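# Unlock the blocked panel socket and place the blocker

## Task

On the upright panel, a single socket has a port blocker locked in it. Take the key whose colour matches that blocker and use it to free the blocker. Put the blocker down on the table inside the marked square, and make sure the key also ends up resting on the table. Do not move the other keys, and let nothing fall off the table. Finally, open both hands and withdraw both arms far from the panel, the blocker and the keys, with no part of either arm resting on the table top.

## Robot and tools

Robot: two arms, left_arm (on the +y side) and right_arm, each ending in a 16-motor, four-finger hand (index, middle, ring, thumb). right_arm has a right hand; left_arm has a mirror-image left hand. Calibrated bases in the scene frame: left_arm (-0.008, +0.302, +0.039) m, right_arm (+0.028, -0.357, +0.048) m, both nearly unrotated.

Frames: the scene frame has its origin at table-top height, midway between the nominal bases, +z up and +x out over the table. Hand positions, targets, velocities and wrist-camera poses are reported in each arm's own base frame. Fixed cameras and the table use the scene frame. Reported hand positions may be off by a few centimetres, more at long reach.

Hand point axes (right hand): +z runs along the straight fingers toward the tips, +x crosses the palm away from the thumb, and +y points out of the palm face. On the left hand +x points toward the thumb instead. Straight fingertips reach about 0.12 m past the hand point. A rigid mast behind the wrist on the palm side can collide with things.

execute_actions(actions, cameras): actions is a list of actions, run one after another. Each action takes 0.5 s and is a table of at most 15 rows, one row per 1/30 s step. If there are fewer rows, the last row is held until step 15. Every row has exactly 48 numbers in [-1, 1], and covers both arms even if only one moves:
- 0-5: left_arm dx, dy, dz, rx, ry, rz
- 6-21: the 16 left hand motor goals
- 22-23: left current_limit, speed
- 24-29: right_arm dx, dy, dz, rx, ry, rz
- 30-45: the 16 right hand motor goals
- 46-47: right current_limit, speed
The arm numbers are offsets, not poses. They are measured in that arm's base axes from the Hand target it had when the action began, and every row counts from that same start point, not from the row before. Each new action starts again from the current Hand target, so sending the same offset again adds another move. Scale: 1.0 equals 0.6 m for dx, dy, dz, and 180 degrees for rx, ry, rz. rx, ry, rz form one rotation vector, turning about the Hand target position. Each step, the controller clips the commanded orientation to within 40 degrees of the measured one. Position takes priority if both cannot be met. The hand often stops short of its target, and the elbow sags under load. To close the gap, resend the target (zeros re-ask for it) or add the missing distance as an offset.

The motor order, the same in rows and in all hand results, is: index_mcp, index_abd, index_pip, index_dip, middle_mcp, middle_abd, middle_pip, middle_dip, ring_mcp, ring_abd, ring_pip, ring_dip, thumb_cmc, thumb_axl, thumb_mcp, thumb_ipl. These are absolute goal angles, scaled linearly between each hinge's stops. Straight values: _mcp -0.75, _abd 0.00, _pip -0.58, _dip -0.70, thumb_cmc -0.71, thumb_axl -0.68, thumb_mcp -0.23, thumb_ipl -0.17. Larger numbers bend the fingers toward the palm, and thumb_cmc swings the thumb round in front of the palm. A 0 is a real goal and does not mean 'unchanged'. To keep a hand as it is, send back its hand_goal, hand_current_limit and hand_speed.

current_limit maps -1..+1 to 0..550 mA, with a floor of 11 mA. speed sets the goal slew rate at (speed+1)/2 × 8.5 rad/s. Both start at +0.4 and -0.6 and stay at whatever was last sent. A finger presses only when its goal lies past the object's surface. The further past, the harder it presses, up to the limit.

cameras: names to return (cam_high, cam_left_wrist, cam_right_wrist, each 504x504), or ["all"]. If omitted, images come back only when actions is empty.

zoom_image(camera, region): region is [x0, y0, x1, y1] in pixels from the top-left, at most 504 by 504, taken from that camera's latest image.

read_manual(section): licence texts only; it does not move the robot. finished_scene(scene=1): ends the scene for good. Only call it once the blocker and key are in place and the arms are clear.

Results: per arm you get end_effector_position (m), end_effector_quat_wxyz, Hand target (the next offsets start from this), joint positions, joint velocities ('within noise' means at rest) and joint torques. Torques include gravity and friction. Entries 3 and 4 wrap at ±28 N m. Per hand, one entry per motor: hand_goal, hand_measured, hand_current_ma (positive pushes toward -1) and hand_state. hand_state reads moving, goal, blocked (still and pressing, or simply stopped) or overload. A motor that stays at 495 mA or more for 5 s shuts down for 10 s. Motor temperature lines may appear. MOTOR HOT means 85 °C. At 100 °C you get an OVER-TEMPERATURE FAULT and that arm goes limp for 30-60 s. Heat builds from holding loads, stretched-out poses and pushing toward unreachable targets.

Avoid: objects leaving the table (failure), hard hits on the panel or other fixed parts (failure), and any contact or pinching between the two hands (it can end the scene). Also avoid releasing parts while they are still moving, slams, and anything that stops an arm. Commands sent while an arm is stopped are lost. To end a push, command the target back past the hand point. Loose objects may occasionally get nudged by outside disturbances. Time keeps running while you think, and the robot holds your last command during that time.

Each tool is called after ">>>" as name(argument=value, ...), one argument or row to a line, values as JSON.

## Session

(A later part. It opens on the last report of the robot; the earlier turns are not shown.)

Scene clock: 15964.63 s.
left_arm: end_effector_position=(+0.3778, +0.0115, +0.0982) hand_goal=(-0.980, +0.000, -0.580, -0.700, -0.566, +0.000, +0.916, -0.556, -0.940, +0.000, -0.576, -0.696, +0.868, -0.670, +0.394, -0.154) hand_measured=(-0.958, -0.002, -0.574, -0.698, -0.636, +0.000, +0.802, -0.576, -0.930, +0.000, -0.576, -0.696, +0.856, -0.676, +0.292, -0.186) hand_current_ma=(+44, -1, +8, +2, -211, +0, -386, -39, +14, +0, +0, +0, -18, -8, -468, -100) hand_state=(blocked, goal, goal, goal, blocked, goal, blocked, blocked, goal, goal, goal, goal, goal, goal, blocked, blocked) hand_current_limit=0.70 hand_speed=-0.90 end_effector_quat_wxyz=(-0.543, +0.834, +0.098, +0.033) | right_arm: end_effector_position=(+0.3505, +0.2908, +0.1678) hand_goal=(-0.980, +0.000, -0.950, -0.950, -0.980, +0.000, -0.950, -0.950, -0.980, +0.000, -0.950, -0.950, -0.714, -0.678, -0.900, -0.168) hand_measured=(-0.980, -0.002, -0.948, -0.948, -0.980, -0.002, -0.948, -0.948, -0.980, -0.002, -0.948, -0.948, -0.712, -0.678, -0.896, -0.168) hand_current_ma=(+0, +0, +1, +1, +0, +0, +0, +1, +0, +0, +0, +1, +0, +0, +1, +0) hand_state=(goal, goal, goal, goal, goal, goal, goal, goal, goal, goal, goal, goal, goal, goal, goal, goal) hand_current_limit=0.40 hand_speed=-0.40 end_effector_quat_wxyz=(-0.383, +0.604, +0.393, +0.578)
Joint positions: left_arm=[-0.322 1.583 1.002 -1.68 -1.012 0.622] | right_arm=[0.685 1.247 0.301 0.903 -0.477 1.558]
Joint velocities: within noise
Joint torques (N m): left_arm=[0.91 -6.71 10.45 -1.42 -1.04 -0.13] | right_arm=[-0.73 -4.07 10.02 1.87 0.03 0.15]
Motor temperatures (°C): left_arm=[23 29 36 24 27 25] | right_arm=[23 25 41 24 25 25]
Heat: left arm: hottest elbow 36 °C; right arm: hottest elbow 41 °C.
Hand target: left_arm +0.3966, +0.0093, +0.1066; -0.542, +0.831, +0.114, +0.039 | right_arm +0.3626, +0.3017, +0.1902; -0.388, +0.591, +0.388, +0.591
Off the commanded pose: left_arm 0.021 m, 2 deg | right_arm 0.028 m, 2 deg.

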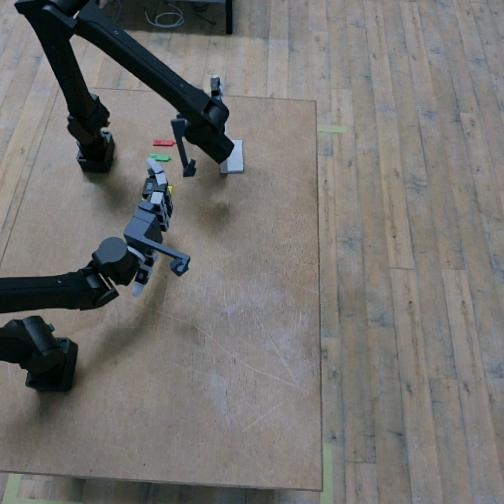

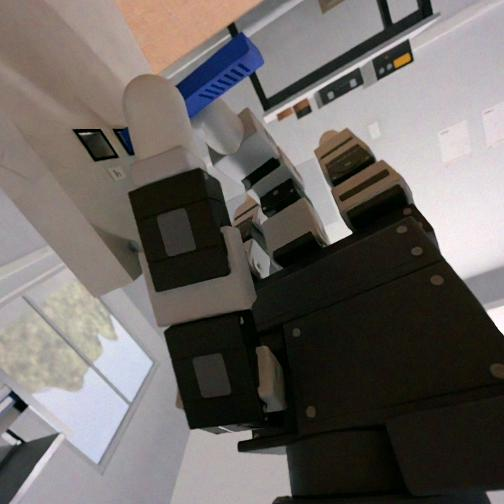

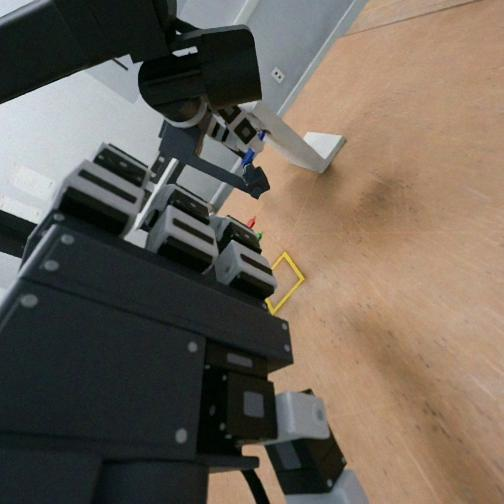

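>>> zoom_image(
  camera="cam_left_wrist",
  region=[176, 24, 272, 120],
)

Scaled by 5.250 from the camera's 504x504 image, which has a finer 720x720 frame.

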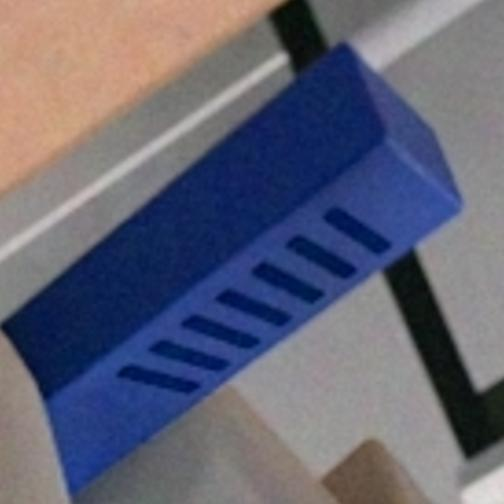

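>>> zoom_image(
  camera="cam_left_wrist",
  region=[194, 60, 254, 105],
)

>>> zoom_image(
  camera="cam_left_wrist",
  region=[228, 28, 268, 78],
)

Scaled by 8.400 from the camera's 504x504 image, which has a finer 720x720 frame.

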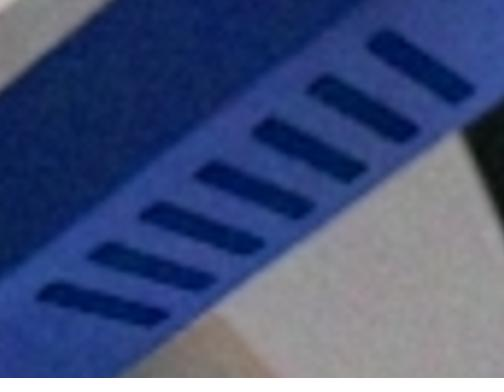

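Scaled by 10.080 from the camera's 504x504 image, which has a finer 720x720 frame.

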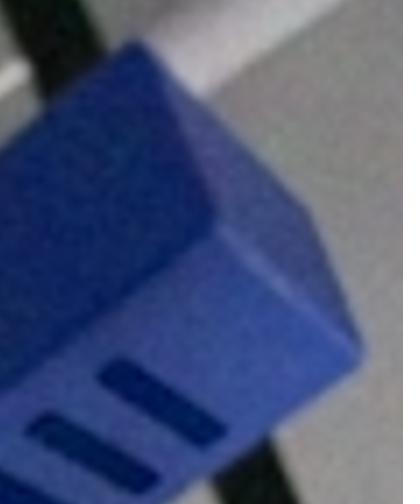

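>>> zoom_image(
  camera="cam_left_wrist",
  region=[70, 122, 120, 142],
)

>>> zoom_image(
  camera="cam_left_wrist",
  region=[90, 146, 140, 166],
)

Scaled by 10.080 from the camera's 504x504 image, which has a finer 720x720 frame.

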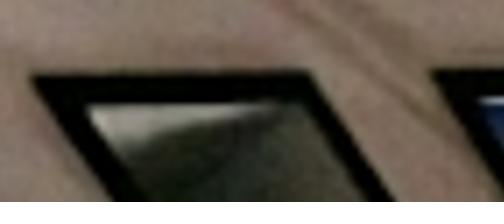

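Scaled by 10.080 from the camera's 504x504 image, which has a finer 720x720 frame.

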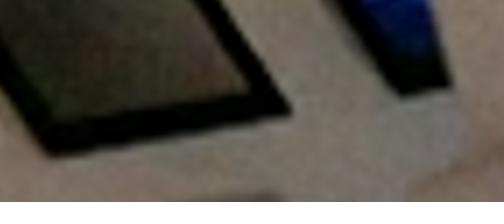

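>>> execute_actions(
  actions=[
    [[-0.03208,0.01083,-0.02292,0.00509,0.01507,0,-0.98,0,-0.58,-0.7,-0.565,0,0.866,-0.556,-0.94,0,-0.576,-0.696,0.869,-0.67,0.395,-0.154,0.7,-0.9,0,0,0,0,0,0,-0.98,0,-0.95,-0.95,-0.98,0,-0.95,-0.95,-0.98,0,-0.95,-0.95,-0.714,-0.678,-0.9,-0.168,0.4,-0.4]],
    [[-0.00706,0.00238,-0.00504,0.00112,0.00332,0,-0.98,0,-0.58,-0.7,-0.565,0,0.816,-0.556,-0.94,0,-0.576,-0.696,0.869,-0.67,0.395,-0.154,0.7,-0.9,0,0,0,0,0,0,-0.98,0,-0.95,-0.95,-0.98,0,-0.95,-0.95,-0.98,0,-0.95,-0.95,-0.714,-0.678,-0.9,-0.168,0.4,-0.4]],
  ],
  cameras=["cam_left_wrist"],
)

>>> zoom_image(
  camera="cam_left_wrist",
  region=[112, 126, 140, 154],
)

>>> zoom_image(
  camera="cam_left_wrist",
  region=[190, 25, 270, 105],
)

Scene clock: 16199.07 s.
left_arm: end_effector_position=(+0.3774, +0.0118, +0.0979) hand_goal=(-0.980, +0.000, -0.580, -0.700, -0.566, +0.000, +0.816, -0.556, -0.940, +0.000, -0.576, -0.696, +0.868, -0.670, +0.394, -0.154) hand_measured=(-0.958, -0.002, -0.574, -0.698, -0.636, +0.000, +0.780, -0.576, -0.930, +0.000, -0.576, -0.696, +0.858, -0.674, +0.296, -0.186) hand_current_ma=(+44, -1, +8, +2, -211, +0, -83, -39, +14, +0, +0, +0, -14, -6, -441, -100) hand_state=(blocked, goal, goal, goal, blocked, goal, blocked, blocked, goal, goal, goal, goal, goal, goal, blocked, blocked) hand_current_limit=0.70 hand_speed=-0.90 end_effector_quat_wxyz=(-0.543, +0.833, +0.098, +0.032) | right_arm: end_effector_position=(+0.3505, +0.2908, +0.1678) hand_goal=(-0.980, +0.000, -0.950, -0.950, -0.980, +0.000, -0.950, -0.950, -0.980, +0.000, -0.950, -0.950, -0.714, -0.678, -0.900, -0.168) hand_measured=(-0.980, -0.002, -0.948, -0.948, -0.980, -0.002, -0.948, -0.948, -0.980, -0.002, -0.948, -0.948, -0.712, -0.678, -0.896, -0.168) hand_current_ma=(+0, +0, +1, +1, +0, +0, +0, +1, +0, +0, +0, +1, +0, +0, +1, +0) hand_state=(goal, goal, goal, goal, goal, goal, goal, goal, goal, goal, goal, goal, goal, goal, goal, goal) hand_current_limit=0.40 hand_speed=-0.40 end_effector_quat_wxyz=(-0.383, +0.604, +0.393, +0.578)
Joint positions: left_arm=[-0.321 1.583 1.001 -1.68 -1.012 0.622] | right_arm=[0.685 1.247 0.301 0.903 -0.477 1.558]
Joint torques (N m): left_arm=[0.85 -6.42 6.13 -1.43 -1.07 -0.15] | right_arm=[-0.67 -4.01 9.99 1.85 0.04 0.14]
Heat: left arm: hottest elbow 38 °C; right arm: hottest elbow 41 °C.
Hand target: left_arm +0.3731, +0.0172, +0.0898; -0.554, +0.827, +0.098, +0.016 | right_arm +0.3626, +0.3017, +0.1902; -0.388, +0.591, +0.388, +0.591
Off the commanded pose: left_arm 0.011 m, 2 deg | right_arm 0.028 m, 2 deg.
joint sent to its limit (left arm) — joint 4 (wrist pitch), lower limit. The joint targets still meet the commanded pose.
Images, in order (width x height): cam_left_wrist 504x504.

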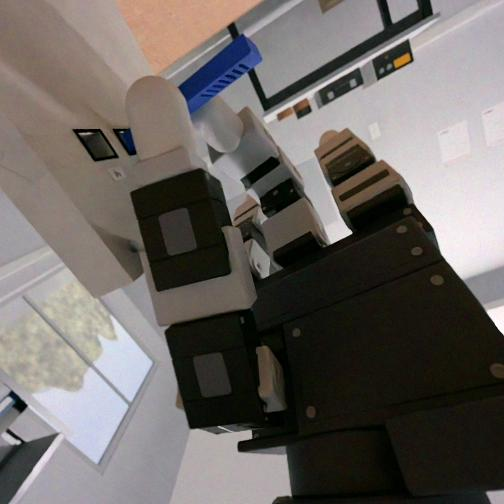

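Scaled by 18.000 from the camera's 504x504 image, which has a finer 720x720 frame.

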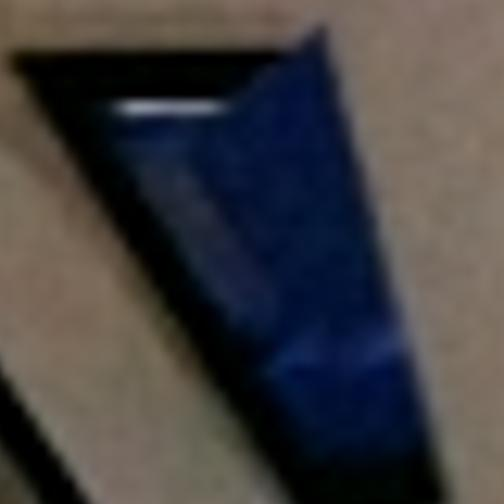

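Scaled by 6.300 from the camera's 504x504 image, which has a finer 720x720 frame.

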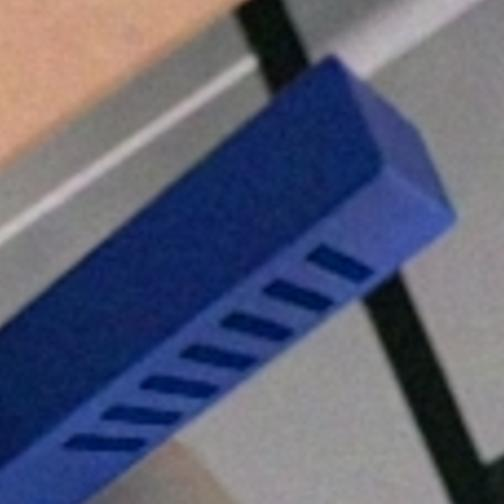

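>>> zoom_image(
  camera="cam_left_wrist",
  region=[196, 58, 256, 103],
)

Scaled by 8.400 from the camera's 504x504 image, which has a finer 720x720 frame.

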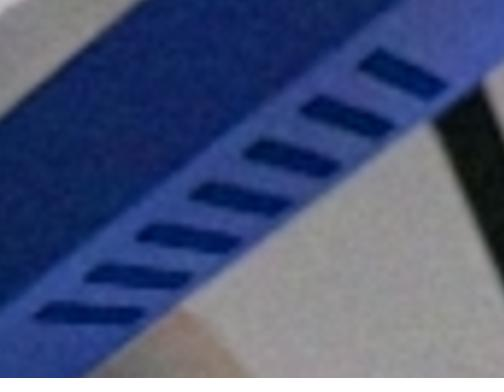

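>>> execute_actions(
  actions=[
    [[-0.00004,0.00125,0,0,0,0.00064,-0.98,0,-0.58,-0.7,-0.565,0,0.89,-0.556,-0.94,0,-0.576,-0.696,0.869,-0.67,0.395,-0.154,0.7,-0.9,0,0,0,0,0,0,-0.98,0,-0.95,-0.95,-0.98,0,-0.95,-0.95,-0.98,0,-0.95,-0.95,-0.714,-0.678,-0.9,-0.168,0.4,-0.4]],
    [[-0.00004,0.00125,0,0,0,0.00064,-0.98,0,-0.58,-0.7,-0.565,0,0.89,-0.556,-0.94,0,-0.576,-0.696,0.869,-0.67,0.395,-0.154,0.7,-0.9,0,0,0,0,0,0,-0.98,0,-0.95,-0.95,-0.98,0,-0.95,-0.95,-0.98,0,-0.95,-0.95,-0.714,-0.678,-0.9,-0.168,0.4,-0.4]],
  ],
  cameras=["cam_left_wrist"],
)

>>> zoom_image(
  camera="cam_left_wrist",
  region=[112, 126, 140, 154],
)

>>> zoom_image(
  camera="cam_left_wrist",
  region=[196, 58, 256, 103],
)

Scene clock: 16222.53 s.
left_arm: end_effector_position=(+0.3773, +0.0126, +0.0979) hand_goal=(-0.980, +0.000, -0.580, -0.700, -0.566, +0.000, +0.890, -0.556, -0.940, +0.000, -0.576, -0.696, +0.868, -0.670, +0.394, -0.154) hand_measured=(-0.958, -0.002, -0.574, -0.698, -0.636, +0.000, +0.786, -0.576, -0.930, +0.000, -0.576, -0.696, +0.858, -0.674, +0.296, -0.186) hand_current_ma=(+44, -1, +8, +2, -211, +0, -338, -39, +14, +0, +0, +0, -13, -5, -441, -100) hand_state=(blocked, goal, goal, goal, blocked, goal, blocked, blocked, goal, goal, goal, goal, goal, goal, blocked, blocked) hand_current_limit=0.70 hand_speed=-0.90 end_effector_quat_wxyz=(-0.543, +0.833, +0.099, +0.032) | right_arm: end_effector_position=(+0.3505, +0.2908, +0.1678) hand_goal=(-0.980, +0.000, -0.950, -0.950, -0.980, +0.000, -0.950, -0.950, -0.980, +0.000, -0.950, -0.950, -0.714, -0.678, -0.900, -0.168) hand_measured=(-0.980, -0.002, -0.948, -0.948, -0.980, -0.002, -0.948, -0.948, -0.980, -0.002, -0.948, -0.948, -0.712, -0.678, -0.896, -0.168) hand_current_ma=(+0, +0, +1, +1, +0, +0, +0, +1, +0, +0, +0, +1, +0, +0, +1, +0) hand_state=(goal, goal, goal, goal, goal, goal, goal, goal, goal, goal, goal, goal, goal, goal, goal, goal) hand_current_limit=0.40 hand_speed=-0.40 end_effector_quat_wxyz=(-0.383, +0.604, +0.393, +0.578)
Joint positions: left_arm=[-0.319 1.583 1.001 -1.68 -1.012 0.622] | right_arm=[0.685 1.247 0.301 0.903 -0.477 1.558]
Joint torques (N m): left_arm=[0.97 -6.36 6.16 -1.42 -1.07 -0.15] | right_arm=[-0.73 -4.01 10 1.85 0.04 0.13]
Heat: left arm: hottest elbow 36 °C; right arm: hottest elbow 41 °C.
Hand target: left_arm +0.3731, +0.0186, +0.0898; -0.554, +0.827, +0.099, +0.015 | right_arm +0.3626, +0.3017, +0.1902; -0.388, +0.591, +0.388, +0.591
Off the commanded pose: left_arm 0.011 m, 2 deg | right_arm 0.028 m, 2 deg.
joint sent to its limit (left arm) — joint 4 (wrist pitch), lower limit. The joint targets still meet the commanded pose.
Images, in order (width x height): cam_left_wrist 504x504.

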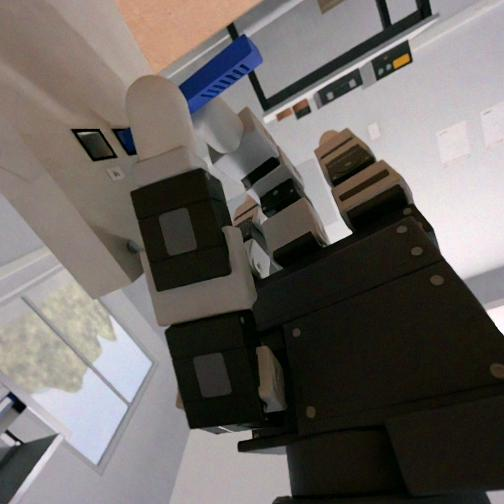

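Scaled by 18.000 from the camera's 504x504 image, which has a finer 720x720 frame.

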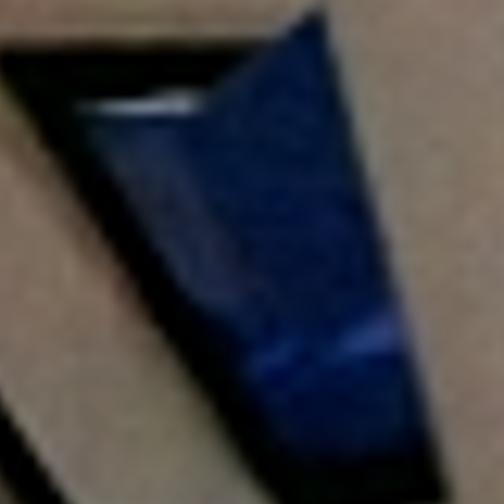

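Scaled by 8.400 from the camera's 504x504 image, which has a finer 720x720 frame.

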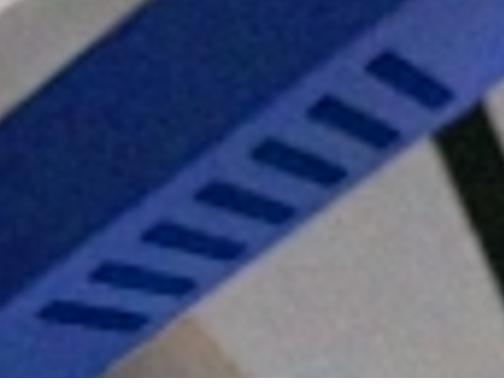

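>>> execute_actions(
  actions=[
    [[-0.00004,0.00125,0,0,0,0.00064,-0.98,0,-0.58,-0.7,-0.565,0,0.9,-0.556,-0.94,0,-0.576,-0.696,0.869,-0.67,0.395,-0.154,0.7,-0.9,0,0,0,0,0,0,-0.98,0,-0.95,-0.95,-0.98,0,-0.95,-0.95,-0.98,0,-0.95,-0.95,-0.714,-0.678,-0.9,-0.168,0.4,-0.4]],
    [[-0.00004,0.00125,0,0,0,0.00064,-0.98,0,-0.58,-0.7,-0.565,0,0.9,-0.556,-0.94,0,-0.576,-0.696,0.869,-0.67,0.395,-0.154,0.7,-0.9,0,0,0,0,0,0,-0.98,0,-0.95,-0.95,-0.98,0,-0.95,-0.95,-0.98,0,-0.95,-0.95,-0.714,-0.678,-0.9,-0.168,0.4,-0.4]],
  ],
  cameras=["cam_left_wrist"],
)

>>> zoom_image(
  camera="cam_left_wrist",
  region=[110, 124, 140, 154],
)

>>> zoom_image(
  camera="cam_left_wrist",
  region=[196, 58, 256, 103],
)

Scene clock: 16240.10 s.
left_arm: end_effector_position=(+0.3774, +0.0139, +0.0980) hand_goal=(-0.980, +0.000, -0.580, -0.700, -0.566, +0.000, +0.900, -0.556, -0.940, +0.000, -0.576, -0.696, +0.868, -0.670, +0.394, -0.154) hand_measured=(-0.958, -0.002, -0.574, -0.698, -0.636, +0.000, +0.788, -0.576, -0.930, +0.000, -0.576, -0.696, +0.862, -0.672, +0.296, -0.186) hand_current_ma=(+44, -1, +8, +2, -211, +0, -373, -39, +14, +0, +0, +0, -8, -2, -441, -101) hand_state=(blocked, goal, goal, goal, blocked, goal, blocked, blocked, goal, goal, goal, goal, goal, goal, blocked, blocked) hand_current_limit=0.70 hand_speed=-0.90 end_effector_quat_wxyz=(-0.543, +0.833, +0.101, +0.031) | right_arm: end_effector_position=(+0.3505, +0.2908, +0.1678) hand_goal=(-0.980, +0.000, -0.950, -0.950, -0.980, +0.000, -0.950, -0.950, -0.980, +0.000, -0.950, -0.950, -0.714, -0.678, -0.900, -0.168) hand_measured=(-0.980, -0.002, -0.948, -0.948, -0.980, -0.002, -0.948, -0.948, -0.980, -0.002, -0.948, -0.948, -0.712, -0.678, -0.896, -0.168) hand_current_ma=(+0, +0, +1, +1, +0, +0, +0, +1, +0, +0, +0, +1, +0, +0, +1, +0) hand_state=(goal, goal, goal, goal, goal, goal, goal, goal, goal, goal, goal, goal, goal, goal, goal, goal) hand_current_limit=0.40 hand_speed=-0.40 end_effector_quat_wxyz=(-0.383, +0.604, +0.393, +0.578)
Joint positions: left_arm=[-0.316 1.583 1.001 -1.68 -1.012 0.621] | right_arm=[0.685 1.247 0.301 0.903 -0.477 1.558]
Joint torques (N m): left_arm=[1.03 -6.42 6.15 -1.43 -1.07 -0.14] | right_arm=[-0.73 -3.84 10.02 1.85 0.04 0.13]
Heat: left arm: hottest elbow 35 °C; right arm: hottest elbow 41 °C.
Hand target: left_arm +0.3730, +0.0202, +0.0898; -0.554, +0.826, +0.101, +0.014 | right_arm +0.3626, +0.3017, +0.1902; -0.388, +0.591, +0.388, +0.591
Off the commanded pose: left_arm 0.011 m, 2 deg | right_arm 0.028 m, 2 deg.
joint sent to its limit (left arm) — joint 4 (wrist pitch), lower limit. The joint targets still meet the commanded pose.
Images, in order (width x height): cam_left_wrist 504x504.

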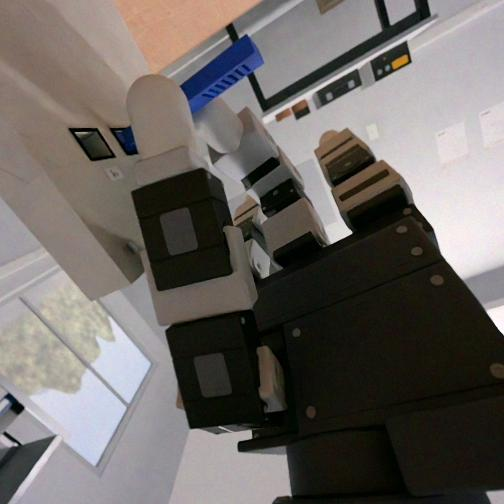

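Scaled by 16.800 from the camera's 504x504 image, which has a finer 720x720 frame.

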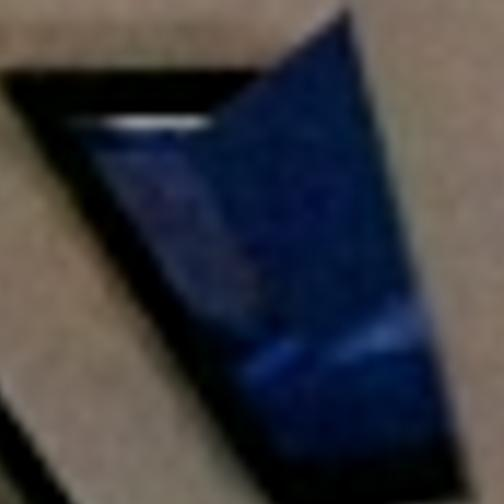

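Scaled by 8.400 from the camera's 504x504 image, which has a finer 720x720 frame.

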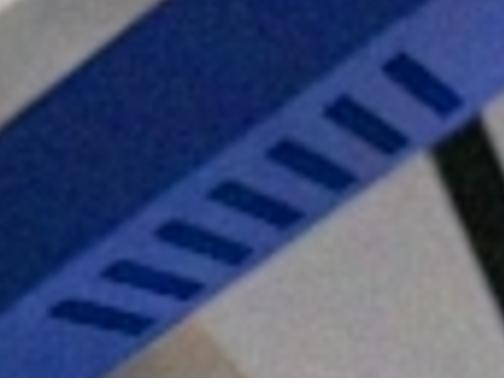

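>>> execute_actions(
  actions=[
    [[-0.00005,0.00155,0,0,0,0.0008,-0.98,0,-0.58,-0.7,-0.565,0,0.88,-0.556,-0.94,0,-0.576,-0.696,0.869,-0.67,0.395,-0.154,0.7,-0.9,0,0,0,0,0,0,-0.98,0,-0.95,-0.95,-0.98,0,-0.95,-0.95,-0.98,0,-0.95,-0.95,-0.714,-0.678,-0.9,-0.168,0.4,-0.4]],
    [[-0.00005,0.00155,0,0,0,0.0008,-0.98,0,-0.58,-0.7,-0.565,0,0.88,-0.556,-0.94,0,-0.576,-0.696,0.869,-0.67,0.395,-0.154,0.7,-0.9,0,0,0,0,0,0,-0.98,0,-0.95,-0.95,-0.98,0,-0.95,-0.95,-0.98,0,-0.95,-0.95,-0.714,-0.678,-0.9,-0.168,0.4,-0.4]],
  ],
  cameras=["cam_left_wrist"],
)

>>> zoom_image(
  camera="cam_left_wrist",
  region=[108, 124, 138, 154],
)

>>> zoom_image(
  camera="cam_left_wrist",
  region=[196, 58, 256, 103],
)

Scene clock: 16262.97 s.
left_arm: end_effector_position=(+0.3774, +0.0157, +0.0980) hand_goal=(-0.980, +0.000, -0.580, -0.700, -0.566, +0.000, +0.880, -0.556, -0.940, +0.000, -0.576, -0.696, +0.868, -0.670, +0.394, -0.154) hand_measured=(-0.958, -0.002, -0.574, -0.698, -0.636, +0.000, +0.788, -0.576, -0.930, +0.000, -0.576, -0.696, +0.866, -0.670, +0.296, -0.186) hand_current_ma=(+44, -1, +8, +2, -211, +0, -285, -39, +14, +0, +0, +0, -2, +0, -441, -106) hand_state=(blocked, goal, goal, goal, blocked, goal, blocked, blocked, goal, goal, goal, goal, goal, goal, blocked, blocked) hand_current_limit=0.70 hand_speed=-0.90 end_effector_quat_wxyz=(-0.543, +0.833, +0.103, +0.030) | right_arm: end_effector_position=(+0.3505, +0.2908, +0.1678) hand_goal=(-0.980, +0.000, -0.950, -0.950, -0.980, +0.000, -0.950, -0.950, -0.980, +0.000, -0.950, -0.950, -0.714, -0.678, -0.900, -0.168) hand_measured=(-0.980, -0.002, -0.948, -0.948, -0.980, -0.002, -0.948, -0.948, -0.980, -0.002, -0.948, -0.948, -0.712, -0.678, -0.896, -0.168) hand_current_ma=(+0, +0, +1, +1, +0, +0, +0, +1, +0, +0, +0, +1, +0, +0, +1, +0) hand_state=(goal, goal, goal, goal, goal, goal, goal, goal, goal, goal, goal, goal, goal, goal, goal, goal) hand_current_limit=0.40 hand_speed=-0.40 end_effector_quat_wxyz=(-0.383, +0.604, +0.393, +0.578)
Joint positions: left_arm=[-0.311 1.583 1.001 -1.68 -1.012 0.62] | right_arm=[0.685 1.247 0.301 0.903 -0.477 1.558]
Joint torques (N m): left_arm=[0.97 -6.42 6.16 -1.42 -1.07 -0.13] | right_arm=[-0.73 -4.01 10.04 1.85 0.03 0.14]
Heat: left arm: hottest elbow 35 °C; right arm: hottest elbow 41 °C.
Hand target: left_arm +0.3730, +0.0221, +0.0898; -0.554, +0.826, +0.103, +0.012 | right_arm +0.3626, +0.3017, +0.1902; -0.388, +0.591, +0.388, +0.591
Off the commanded pose: left_arm 0.011 m, 2 deg | right_arm 0.028 m, 2 deg.
joint sent to its limit (left arm) — joint 4 (wrist pitch), lower limit. The joint targets still meet the commanded pose.
Images, in order (width x height): cam_left_wrist 504x504.

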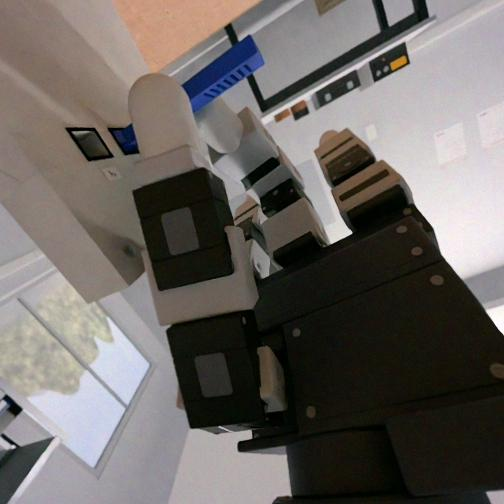

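Scaled by 16.800 from the camera's 504x504 image, which has a finer 720x720 frame.

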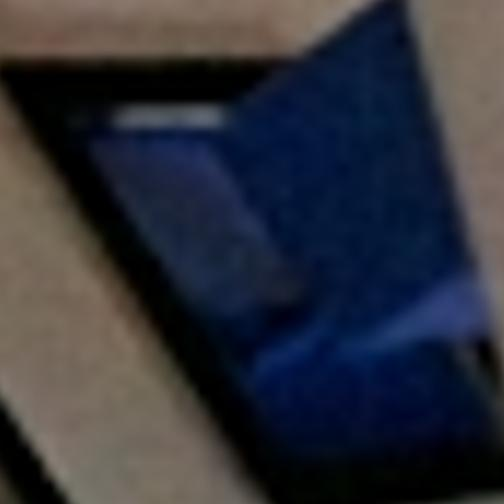

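Scaled by 8.400 from the camera's 504x504 image, which has a finer 720x720 frame.

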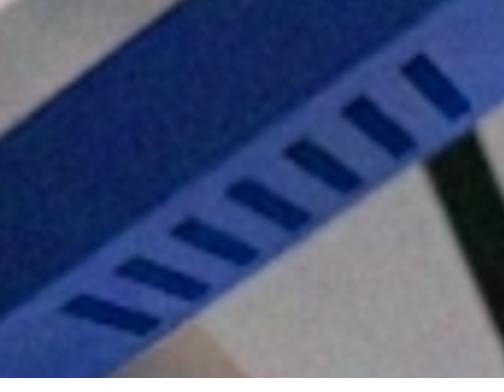

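>>> execute_actions(
  actions=[
    [[0.03208,-0.01083,0.02292,-0.00509,-0.01507,0,-0.98,0,-0.58,-0.7,-0.565,0,0.88,-0.556,-0.94,0,-0.576,-0.696,0.869,-0.67,0.395,-0.154,0.7,-0.9,0,0,0,0,0,0,-0.98,0,-0.95,-0.95,-0.98,0,-0.95,-0.95,-0.98,0,-0.95,-0.95,-0.714,-0.678,-0.9,-0.168,0.4,-0.4]],
    [[0.00257,-0.00087,0.00183,-0.00041,-0.00121,0,-0.98,0,-0.58,-0.7,-0.565,0,0.88,-0.556,-0.94,0,-0.576,-0.696,0.869,-0.67,0.395,-0.154,0.7,-0.9,0,0,0,0,0,0,-0.98,0,-0.95,-0.95,-0.98,0,-0.95,-0.95,-0.98,0,-0.95,-0.95,-0.714,-0.678,-0.9,-0.168,0.4,-0.4]],
    [[0.00257,-0.00087,0.00183,-0.00041,-0.00121,0,-0.98,0,-0.58,-0.7,-0.565,0,0.88,-0.556,-0.94,0,-0.576,-0.696,0.869,-0.67,0.395,-0.154,0.7,-0.9,0,0,0,0,0,0,-0.98,0,-0.95,-0.95,-0.98,0,-0.95,-0.95,-0.98,0,-0.95,-0.95,-0.714,-0.678,-0.9,-0.168,0.4,-0.4]],
    [[0.00257,-0.00087,0.00183,-0.00041,-0.00121,0,-0.98,0,-0.58,-0.7,-0.565,0,0.88,-0.556,-0.94,0,-0.576,-0.696,0.869,-0.67,0.395,-0.154,0.7,-0.9,0,0,0,0,0,0,-0.98,0,-0.95,-0.95,-0.98,0,-0.95,-0.95,-0.98,0,-0.95,-0.95,-0.714,-0.678,-0.9,-0.168,0.4,-0.4]],
  ],
  cameras=["cam_left_wrist"],
)

>>> zoom_image(
  camera="cam_left_wrist",
  region=[108, 124, 138, 154],
)

>>> zoom_image(
  camera="cam_left_wrist",
  region=[196, 58, 256, 103],
)

Scene clock: 16290.10 s.
left_arm: end_effector_position=(+0.3783, +0.0152, +0.0987) hand_goal=(-0.980, +0.000, -0.580, -0.700, -0.566, +0.000, +0.880, -0.556, -0.940, +0.000, -0.576, -0.696, +0.868, -0.670, +0.394, -0.154) hand_measured=(-0.958, -0.002, -0.574, -0.698, -0.636, +0.000, +0.788, -0.576, -0.930, +0.000, -0.576, -0.696, +0.866, -0.670, +0.296, -0.186) hand_current_ma=(+44, -1, +8, +2, -211, +0, -285, -39, +14, +0, +0, +0, -1, +0, -441, -106) hand_state=(blocked, goal, goal, goal, blocked, goal, blocked, blocked, goal, goal, goal, goal, goal, goal, blocked, blocked) hand_current_limit=0.70 hand_speed=-0.90 end_effector_quat_wxyz=(-0.542, +0.833, +0.103, +0.030) | right_arm: end_effector_position=(+0.3505, +0.2908, +0.1678) hand_goal=(-0.980, +0.000, -0.950, -0.950, -0.980, +0.000, -0.950, -0.950, -0.980, +0.000, -0.950, -0.950, -0.714, -0.678, -0.900, -0.168) hand_measured=(-0.980, -0.002, -0.948, -0.948, -0.980, -0.002, -0.948, -0.948, -0.980, -0.002, -0.948, -0.948, -0.712, -0.678, -0.896, -0.168) hand_current_ma=(+0, +0, +1, +1, +0, +0, +0, +1, +0, +0, +0, +1, +0, +0, +1, +0) hand_state=(goal, goal, goal, goal, goal, goal, goal, goal, goal, goal, goal, goal, goal, goal, goal, goal) hand_current_limit=0.40 hand_speed=-0.40 end_effector_quat_wxyz=(-0.383, +0.604, +0.393, +0.578)
Joint positions: left_arm=[-0.311 1.583 1.004 -1.68 -1.011 0.623] | right_arm=[0.685 1.247 0.301 0.903 -0.477 1.558]
Joint torques (N m): left_arm=[0.91 -6.77 10.41 -1.43 -1.06 -0.13] | right_arm=[-0.79 -3.9 10.03 1.85 0.03 0.13]
Heat: left arm: hottest elbow 34 °C; right arm: hottest elbow 41 °C.
Hand target: left_arm +0.3969, +0.0139, +0.1069; -0.542, +0.831, +0.119, +0.036 | right_arm +0.3626, +0.3017, +0.1902; -0.388, +0.591, +0.388, +0.591
Off the commanded pose: left_arm 0.020 m, 2 deg | right_arm 0.028 m, 2 deg.
joint sent to its limit (left arm) — joint 4 (wrist pitch), lower limit. The joint targets still meet the commanded pose.
Images, in order (width x height): cam_left_wrist 504x504.

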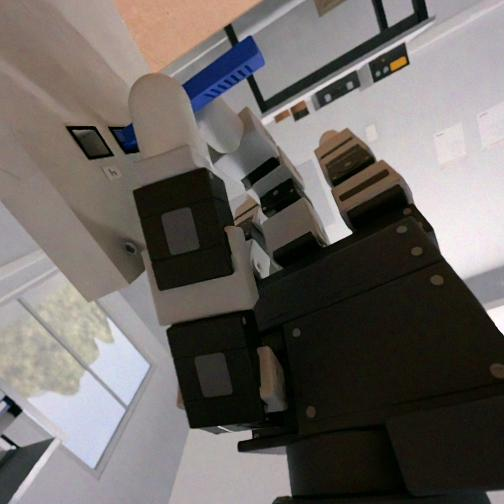

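Scaled by 16.800 from the camera's 504x504 image, which has a finer 720x720 frame.

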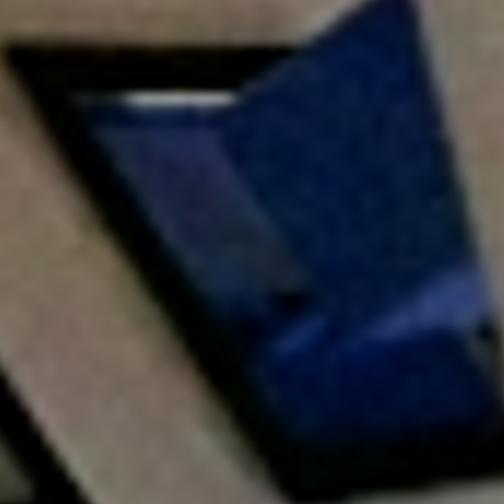

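Scaled by 8.400 from the camera's 504x504 image, which has a finer 720x720 frame.

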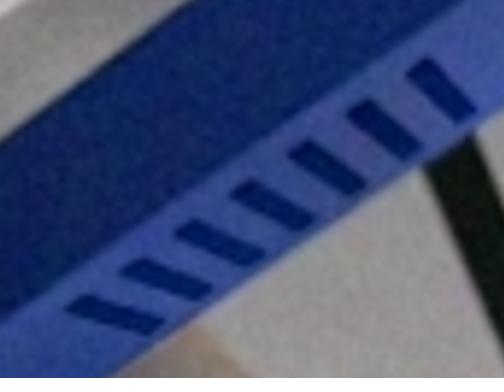

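>>> zoom_image(
  camera="cam_left_wrist",
  region=[116, 132, 140, 156],
)

Scaled by 21.000 from the camera's 504x504 image, which has a finer 720x720 frame.

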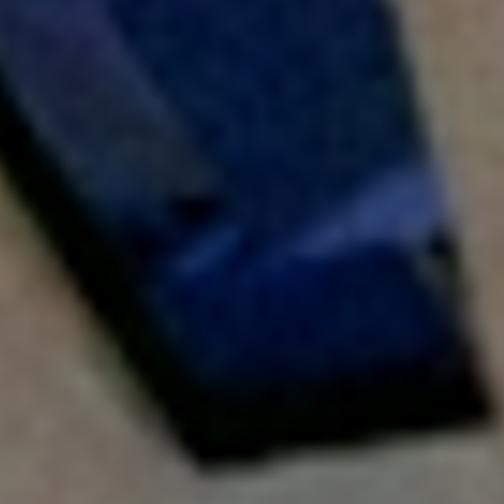

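>>> execute_actions(
  actions=[
    [[-0.03208,0.01083,-0.02292,0.00509,0.01507,0,-0.98,0,-0.58,-0.7,-0.565,0,0.88,-0.556,-0.94,0,-0.576,-0.696,0.869,-0.67,0.395,-0.154,0.7,-0.9,0,0,0,0,0,0,-0.98,0,-0.95,-0.95,-0.98,0,-0.95,-0.95,-0.98,0,-0.95,-0.95,-0.714,-0.678,-0.9,-0.168,0.4,-0.4]],
    [[-0.00706,0.00238,-0.00504,0.00112,0.00332,0,-0.98,0,-0.58,-0.7,-0.565,0,0.88,-0.556,-0.94,0,-0.576,-0.696,0.869,-0.67,0.395,-0.154,0.7,-0.9,0,0,0,0,0,0,-0.98,0,-0.95,-0.95,-0.98,0,-0.95,-0.95,-0.98,0,-0.95,-0.95,-0.714,-0.678,-0.9,-0.168,0.4,-0.4]],
  ],
  cameras=["cam_left_wrist"],
)

>>> zoom_image(
  camera="cam_left_wrist",
  region=[116, 132, 140, 156],
)

>>> zoom_image(
  camera="cam_left_wrist",
  region=[104, 122, 134, 152],
)

Scene clock: 16398.40 s.
left_arm: end_effector_position=(+0.3777, +0.0155, +0.0983) hand_goal=(-0.980, +0.000, -0.580, -0.700, -0.566, +0.000, +0.880, -0.556, -0.940, +0.000, -0.576, -0.696, +0.868, -0.670, +0.394, -0.154) hand_measured=(-0.958, -0.002, -0.574, -0.698, -0.636, +0.000, +0.788, -0.576, -0.930, +0.000, -0.576, -0.696, +0.866, -0.670, +0.296, -0.186) hand_current_ma=(+44, -1, +8, +2, -211, +0, -285, -39, +14, +0, +0, +0, -1, +0, -441, -106) hand_state=(blocked, goal, goal, goal, blocked, goal, blocked, blocked, goal, goal, goal, goal, goal, goal, blocked, blocked) hand_current_limit=0.70 hand_speed=-0.90 end_effector_quat_wxyz=(-0.542, +0.833, +0.103, +0.029) | right_arm: end_effector_position=(+0.3505, +0.2908, +0.1678) hand_goal=(-0.980, +0.000, -0.950, -0.950, -0.980, +0.000, -0.950, -0.950, -0.980, +0.000, -0.950, -0.950, -0.714, -0.678, -0.900, -0.168) hand_measured=(-0.980, -0.002, -0.948, -0.948, -0.980, -0.002, -0.948, -0.948, -0.980, -0.002, -0.948, -0.948, -0.712, -0.678, -0.896, -0.168) hand_current_ma=(+0, +0, +1, +1, +0, +0, +0, +1, +0, +0, +0, +1, +0, +0, +1, +0) hand_state=(goal, goal, goal, goal, goal, goal, goal, goal, goal, goal, goal, goal, goal, goal, goal, goal) hand_current_limit=0.40 hand_speed=-0.40 end_effector_quat_wxyz=(-0.383, +0.604, +0.393, +0.578)
Joint positions: left_arm=[-0.31 1.583 1.003 -1.68 -1.011 0.623] | right_arm=[0.685 1.247 0.301 0.903 -0.477 1.558]
Joint torques (N m): left_arm=[0.97 -6.42 6.11 -1.42 -1.13 -0.16] | right_arm=[-0.79 -3.96 10.03 1.85 0.03 0.15]
Heat: left arm: hottest elbow 37 °C; right arm: hottest elbow 41 °C.
Hand target: left_arm +0.3733, +0.0219, +0.0901; -0.554, +0.826, +0.103, +0.013 | right_arm +0.3626, +0.3017, +0.1902; -0.388, +0.591, +0.388, +0.591
Off the commanded pose: left_arm 0.011 m, 2 deg | right_arm 0.028 m, 2 deg.
joint sent to its limit (left arm) — joint 4 (wrist pitch), lower limit. The joint targets still meet the commanded pose.
Images, in order (width x height): cam_left_wrist 504x504.

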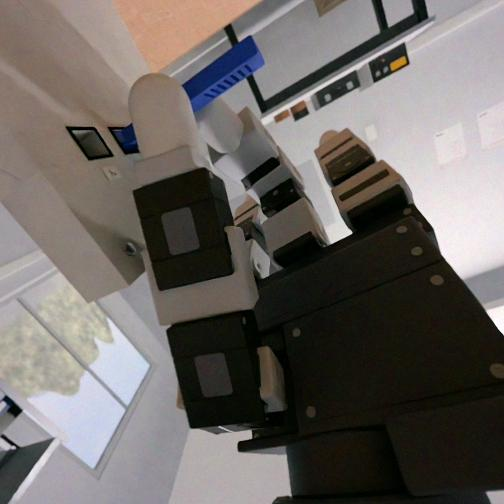

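Scaled by 21.000 from the camera's 504x504 image, which has a finer 720x720 frame.

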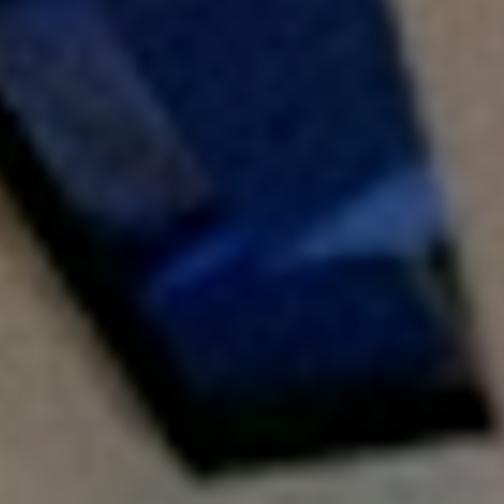

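Scaled by 16.800 from the camera's 504x504 image, which has a finer 720x720 frame.

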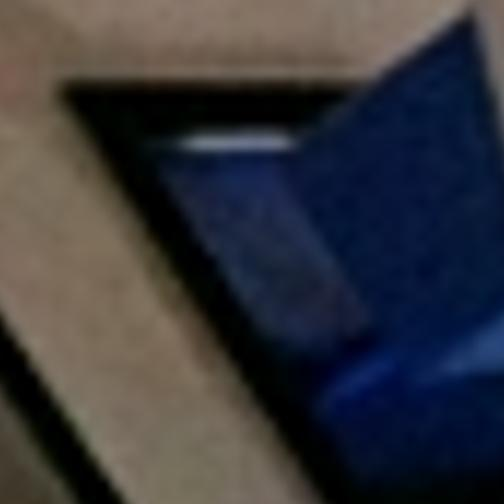

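>>> execute_actions(
  actions=[
    [[0.0005,-0.01288,0,0,0,-0.00653,-0.98,0,-0.58,-0.7,-0.565,0,0.88,-0.556,-0.94,0,-0.576,-0.696,0.869,-0.67,0.395,-0.154,0.7,-0.9,0,0,0,0,0,0,-0.98,0,-0.95,-0.95,-0.98,0,-0.95,-0.95,-0.98,0,-0.95,-0.95,-0.714,-0.678,-0.9,-0.168,0.4,-0.4]],
  ],
  cameras=["cam_left_wrist"],
)

Scene clock: 16448.43 s.
left_arm: end_effector_position=(+0.3778, +0.0153, +0.0983) hand_goal=(-0.980, +0.000, -0.580, -0.700, -0.566, +0.000, +0.880, -0.556, -0.940, +0.000, -0.576, -0.696, +0.868, -0.670, +0.394, -0.154) hand_measured=(-0.958, -0.002, -0.574, -0.698, -0.636, +0.000, +0.788, -0.576, -0.930, +0.000, -0.576, -0.696, +0.866, -0.670, +0.296, -0.186) hand_current_ma=(+44, -1, +8, +2, -211, +0, -285, -39, +14, +0, +0, +0, -1, +0, -441, -106) hand_state=(blocked, goal, goal, goal, blocked, goal, blocked, blocked, goal, goal, goal, goal, goal, goal, blocked, blocked) hand_current_limit=0.70 hand_speed=-0.90 end_effector_quat_wxyz=(-0.542, +0.833, +0.103, +0.030) | right_arm: end_effector_position=(+0.3505, +0.2908, +0.1678) hand_goal=(-0.980, +0.000, -0.950, -0.950, -0.980, +0.000, -0.950, -0.950, -0.980, +0.000, -0.950, -0.950, -0.714, -0.678, -0.900, -0.168) hand_measured=(-0.980, -0.002, -0.948, -0.948, -0.980, -0.002, -0.948, -0.948, -0.980, -0.002, -0.948, -0.948, -0.712, -0.678, -0.896, -0.168) hand_current_ma=(+0, +0, +1, +1, +0, +0, +0, +1, +0, +0, +0, +1, +0, +0, +1, +0) hand_state=(goal, goal, goal, goal, goal, goal, goal, goal, goal, goal, goal, goal, goal, goal, goal, goal) hand_current_limit=0.40 hand_speed=-0.40 end_effector_quat_wxyz=(-0.383, +0.604, +0.393, +0.578)
Joint positions: left_arm=[-0.311 1.583 1.003 -1.68 -1.011 0.623] | right_arm=[0.685 1.247 0.301 0.903 -0.477 1.558]
Joint torques (N m): left_arm=[-0.67 -6.42 6.11 -1.42 -1.14 -0.16] | right_arm=[-0.67 -3.96 10 1.91 0.03 0.13]
Heat: left arm: hottest elbow 34 °C; right arm: hottest elbow 41 °C.
Hand target: left_arm +0.3736, +0.0141, +0.0901; -0.553, +0.827, +0.095, +0.018 | right_arm +0.3626, +0.3017, +0.1902; -0.388, +0.591, +0.388, +0.591
Off the commanded pose: left_arm 0.009 m, 2 deg | right_arm 0.028 m, 2 deg.
joint sent to its limit (left arm) — joint 4 (wrist pitch), lower limit. The joint targets still meet the commanded pose.
Images, in order (width x height): cam_left_wrist 504x504.

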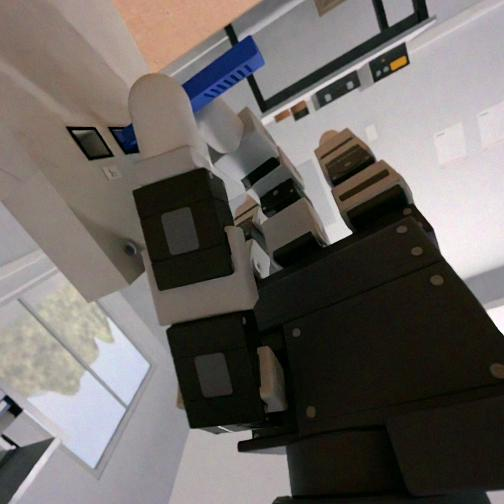

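>>> zoom_image(
  camera="cam_left_wrist",
  region=[104, 122, 134, 152],
)

>>> execute_actions(
  actions=[
    [[0.00004,-0.00125,0,0,0,-0.00064,-0.98,0,-0.58,-0.7,-0.565,0,0.88,-0.556,-0.94,0,-0.576,-0.696,0.869,-0.67,0.395,-0.154,0.7,-0.9,0,0,0,0,0,0,-0.98,0,-0.95,-0.95,-0.98,0,-0.95,-0.95,-0.98,0,-0.95,-0.95,-0.714,-0.678,-0.9,-0.168,0.4,-0.4]],
  ],
  cameras=["cam_left_wrist"],
)

>>> zoom_image(
  camera="cam_left_wrist",
  region=[104, 122, 134, 152],
)

Scaled by 16.800 from the camera's 504x504 image, which has a finer 720x720 frame.

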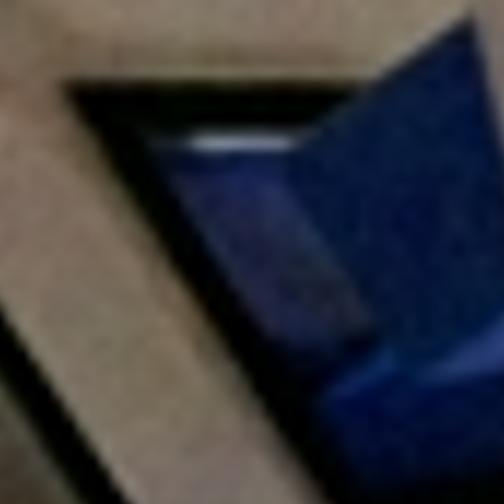

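Scene clock: 16454.97 s.
left_arm: end_effector_position=(+0.3778, +0.0147, +0.0983) hand_goal=(-0.980, +0.000, -0.580, -0.700, -0.566, +0.000, +0.880, -0.556, -0.940, +0.000, -0.576, -0.696, +0.868, -0.670, +0.394, -0.154) hand_measured=(-0.958, -0.002, -0.574, -0.698, -0.636, +0.000, +0.788, -0.576, -0.930, +0.000, -0.576, -0.696, +0.864, -0.670, +0.296, -0.186) hand_current_ma=(+44, -1, +8, +2, -211, +0, -285, -39, +14, +0, +0, +0, -3, +0, -441, -106) hand_state=(blocked, goal, goal, goal, blocked, goal, blocked, blocked, goal, goal, goal, goal, goal, goal, blocked, blocked) hand_current_limit=0.70 hand_speed=-0.90 end_effector_quat_wxyz=(-0.542, +0.833, +0.102, +0.030) | right_arm: end_effector_position=(+0.3505, +0.2908, +0.1678) hand_goal=(-0.980, +0.000, -0.950, -0.950, -0.980, +0.000, -0.950, -0.950, -0.980, +0.000, -0.950, -0.950, -0.714, -0.678, -0.900, -0.168) hand_measured=(-0.980, -0.002, -0.948, -0.948, -0.980, -0.002, -0.948, -0.948, -0.980, -0.002, -0.948, -0.948, -0.712, -0.678, -0.896, -0.168) hand_current_ma=(+0, +0, +1, +1, +0, +0, +0, +1, +0, +0, +0, +1, +0, +0, +1, +0) hand_state=(goal, goal, goal, goal, goal, goal, goal, goal, goal, goal, goal, goal, goal, goal, goal, goal) hand_current_limit=0.40 hand_speed=-0.40 end_effector_quat_wxyz=(-0.383, +0.604, +0.393, +0.578)
Joint positions: left_arm=[-0.313 1.583 1.003 -1.68 -1.011 0.623] | right_arm=[0.685 1.247 0.301 0.903 -0.477 1.558]
Joint torques (N m): left_arm=[-0.79 -6.42 6.09 -1.42 -1.14 -0.16] | right_arm=[-0.73 -4.01 10.02 1.8 0.03 0.14]
Heat: left arm: hottest elbow 33 °C; right arm: hottest elbow 41 °C.
Hand target: left_arm +0.3736, +0.0134, +0.0901; -0.553, +0.827, +0.094, +0.019 | right_arm +0.3626, +0.3017, +0.1902; -0.388, +0.591, +0.388, +0.591
Off the commanded pose: left_arm 0.009 m, 2 deg | right_arm 0.028 m, 2 deg.
joint sent to its limit (left arm) — joint 4 (wrist pitch), lower limit. The joint targets still meet the commanded pose.
Images, in order (width x height): cam_left_wrist 504x504.

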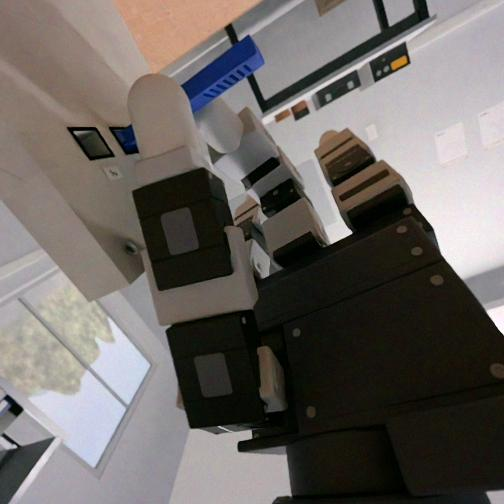

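Scaled by 16.800 from the camera's 504x504 image, which has a finer 720x720 frame.

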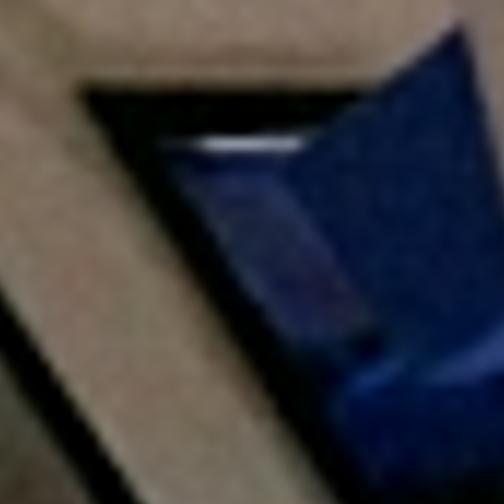

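>>> execute_actions(
  actions=[
    [[0.00004,-0.00125,0,0,0,-0.00064,-0.98,0,-0.58,-0.7,-0.565,0,0.88,-0.556,-0.94,0,-0.576,-0.696,0.869,-0.67,0.395,-0.154,0.7,-0.9,0,0,0,0,0,0,-0.98,0,-0.95,-0.95,-0.98,0,-0.95,-0.95,-0.98,0,-0.95,-0.95,-0.714,-0.678,-0.9,-0.168,0.4,-0.4]],
  ],
  cameras=["cam_left_wrist"],
)

>>> zoom_image(
  camera="cam_left_wrist",
  region=[104, 122, 134, 152],
)

>>> zoom_image(
  camera="cam_left_wrist",
  region=[196, 58, 256, 103],
)

Scene clock: 16481.70 s.
left_arm: end_effector_position=(+0.3778, +0.0141, +0.0983) hand_goal=(-0.980, +0.000, -0.580, -0.700, -0.566, +0.000, +0.880, -0.556, -0.940, +0.000, -0.576, -0.696, +0.868, -0.670, +0.394, -0.154) hand_measured=(-0.958, -0.002, -0.574, -0.698, -0.636, +0.000, +0.788, -0.576, -0.930, +0.000, -0.576, -0.696, +0.864, -0.672, +0.296, -0.186) hand_current_ma=(+44, -1, +8, +2, -211, +0, -285, -39, +14, +0, +0, +0, -5, -1, -441, -106) hand_state=(blocked, goal, goal, goal, blocked, goal, blocked, blocked, goal, goal, goal, goal, goal, goal, blocked, blocked) hand_current_limit=0.70 hand_speed=-0.90 end_effector_quat_wxyz=(-0.542, +0.833, +0.101, +0.030) | right_arm: end_effector_position=(+0.3505, +0.2908, +0.1678) hand_goal=(-0.980, +0.000, -0.950, -0.950, -0.980, +0.000, -0.950, -0.950, -0.980, +0.000, -0.950, -0.950, -0.714, -0.678, -0.900, -0.168) hand_measured=(-0.980, -0.002, -0.948, -0.948, -0.980, -0.002, -0.948, -0.948, -0.980, -0.002, -0.948, -0.948, -0.712, -0.678, -0.896, -0.168) hand_current_ma=(+0, +0, +1, +1, +0, +0, +0, +1, +0, +0, +0, +1, +0, +0, +1, +0) hand_state=(goal, goal, goal, goal, goal, goal, goal, goal, goal, goal, goal, goal, goal, goal, goal, goal) hand_current_limit=0.40 hand_speed=-0.40 end_effector_quat_wxyz=(-0.383, +0.604, +0.393, +0.578)
Joint positions: left_arm=[-0.314 1.583 1.003 -1.68 -1.011 0.623] | right_arm=[0.685 1.247 0.301 0.903 -0.477 1.558]
Joint torques (N m): left_arm=[-0.79 -6.36 6.09 -1.42 -1.13 -0.16] | right_arm=[-0.79 -3.96 10.04 1.84 0.03 0.14]
Heat: left arm: hottest elbow 33 °C; right arm: hottest elbow 41 °C.
Hand target: left_arm +0.3737, +0.0127, +0.0901; -0.553, +0.828, +0.093, +0.020 | right_arm +0.3626, +0.3017, +0.1902; -0.388, +0.591, +0.388, +0.591
Off the commanded pose: left_arm 0.009 m, 2 deg | right_arm 0.028 m, 2 deg.
joint sent to its limit (left arm) — joint 4 (wrist pitch), lower limit. The joint targets still meet the commanded pose.
Images, in order (width x height): cam_left_wrist 504x504.

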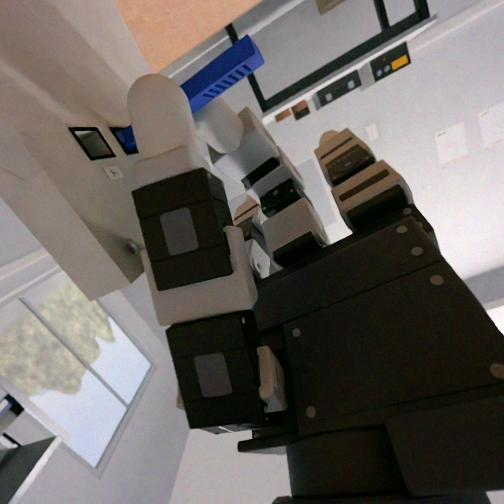

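Scaled by 16.800 from the camera's 504x504 image, which has a finer 720x720 frame.

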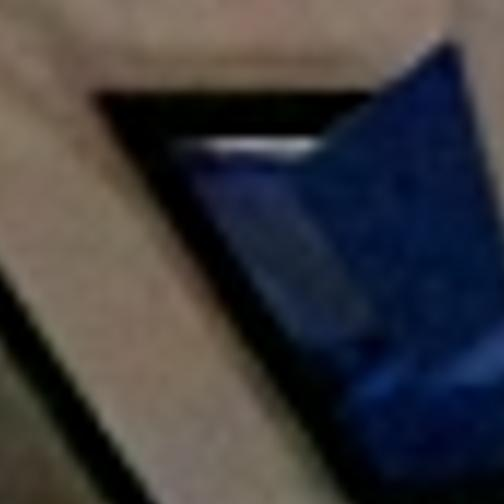

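Scaled by 8.400 from the camera's 504x504 image, which has a finer 720x720 frame.

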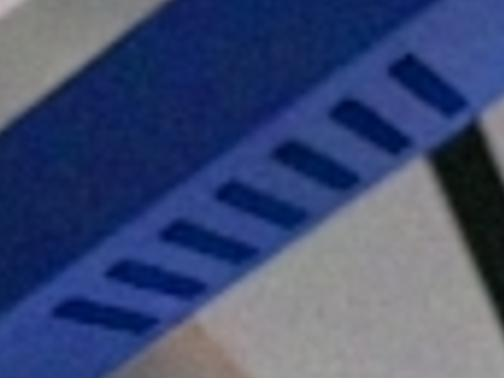

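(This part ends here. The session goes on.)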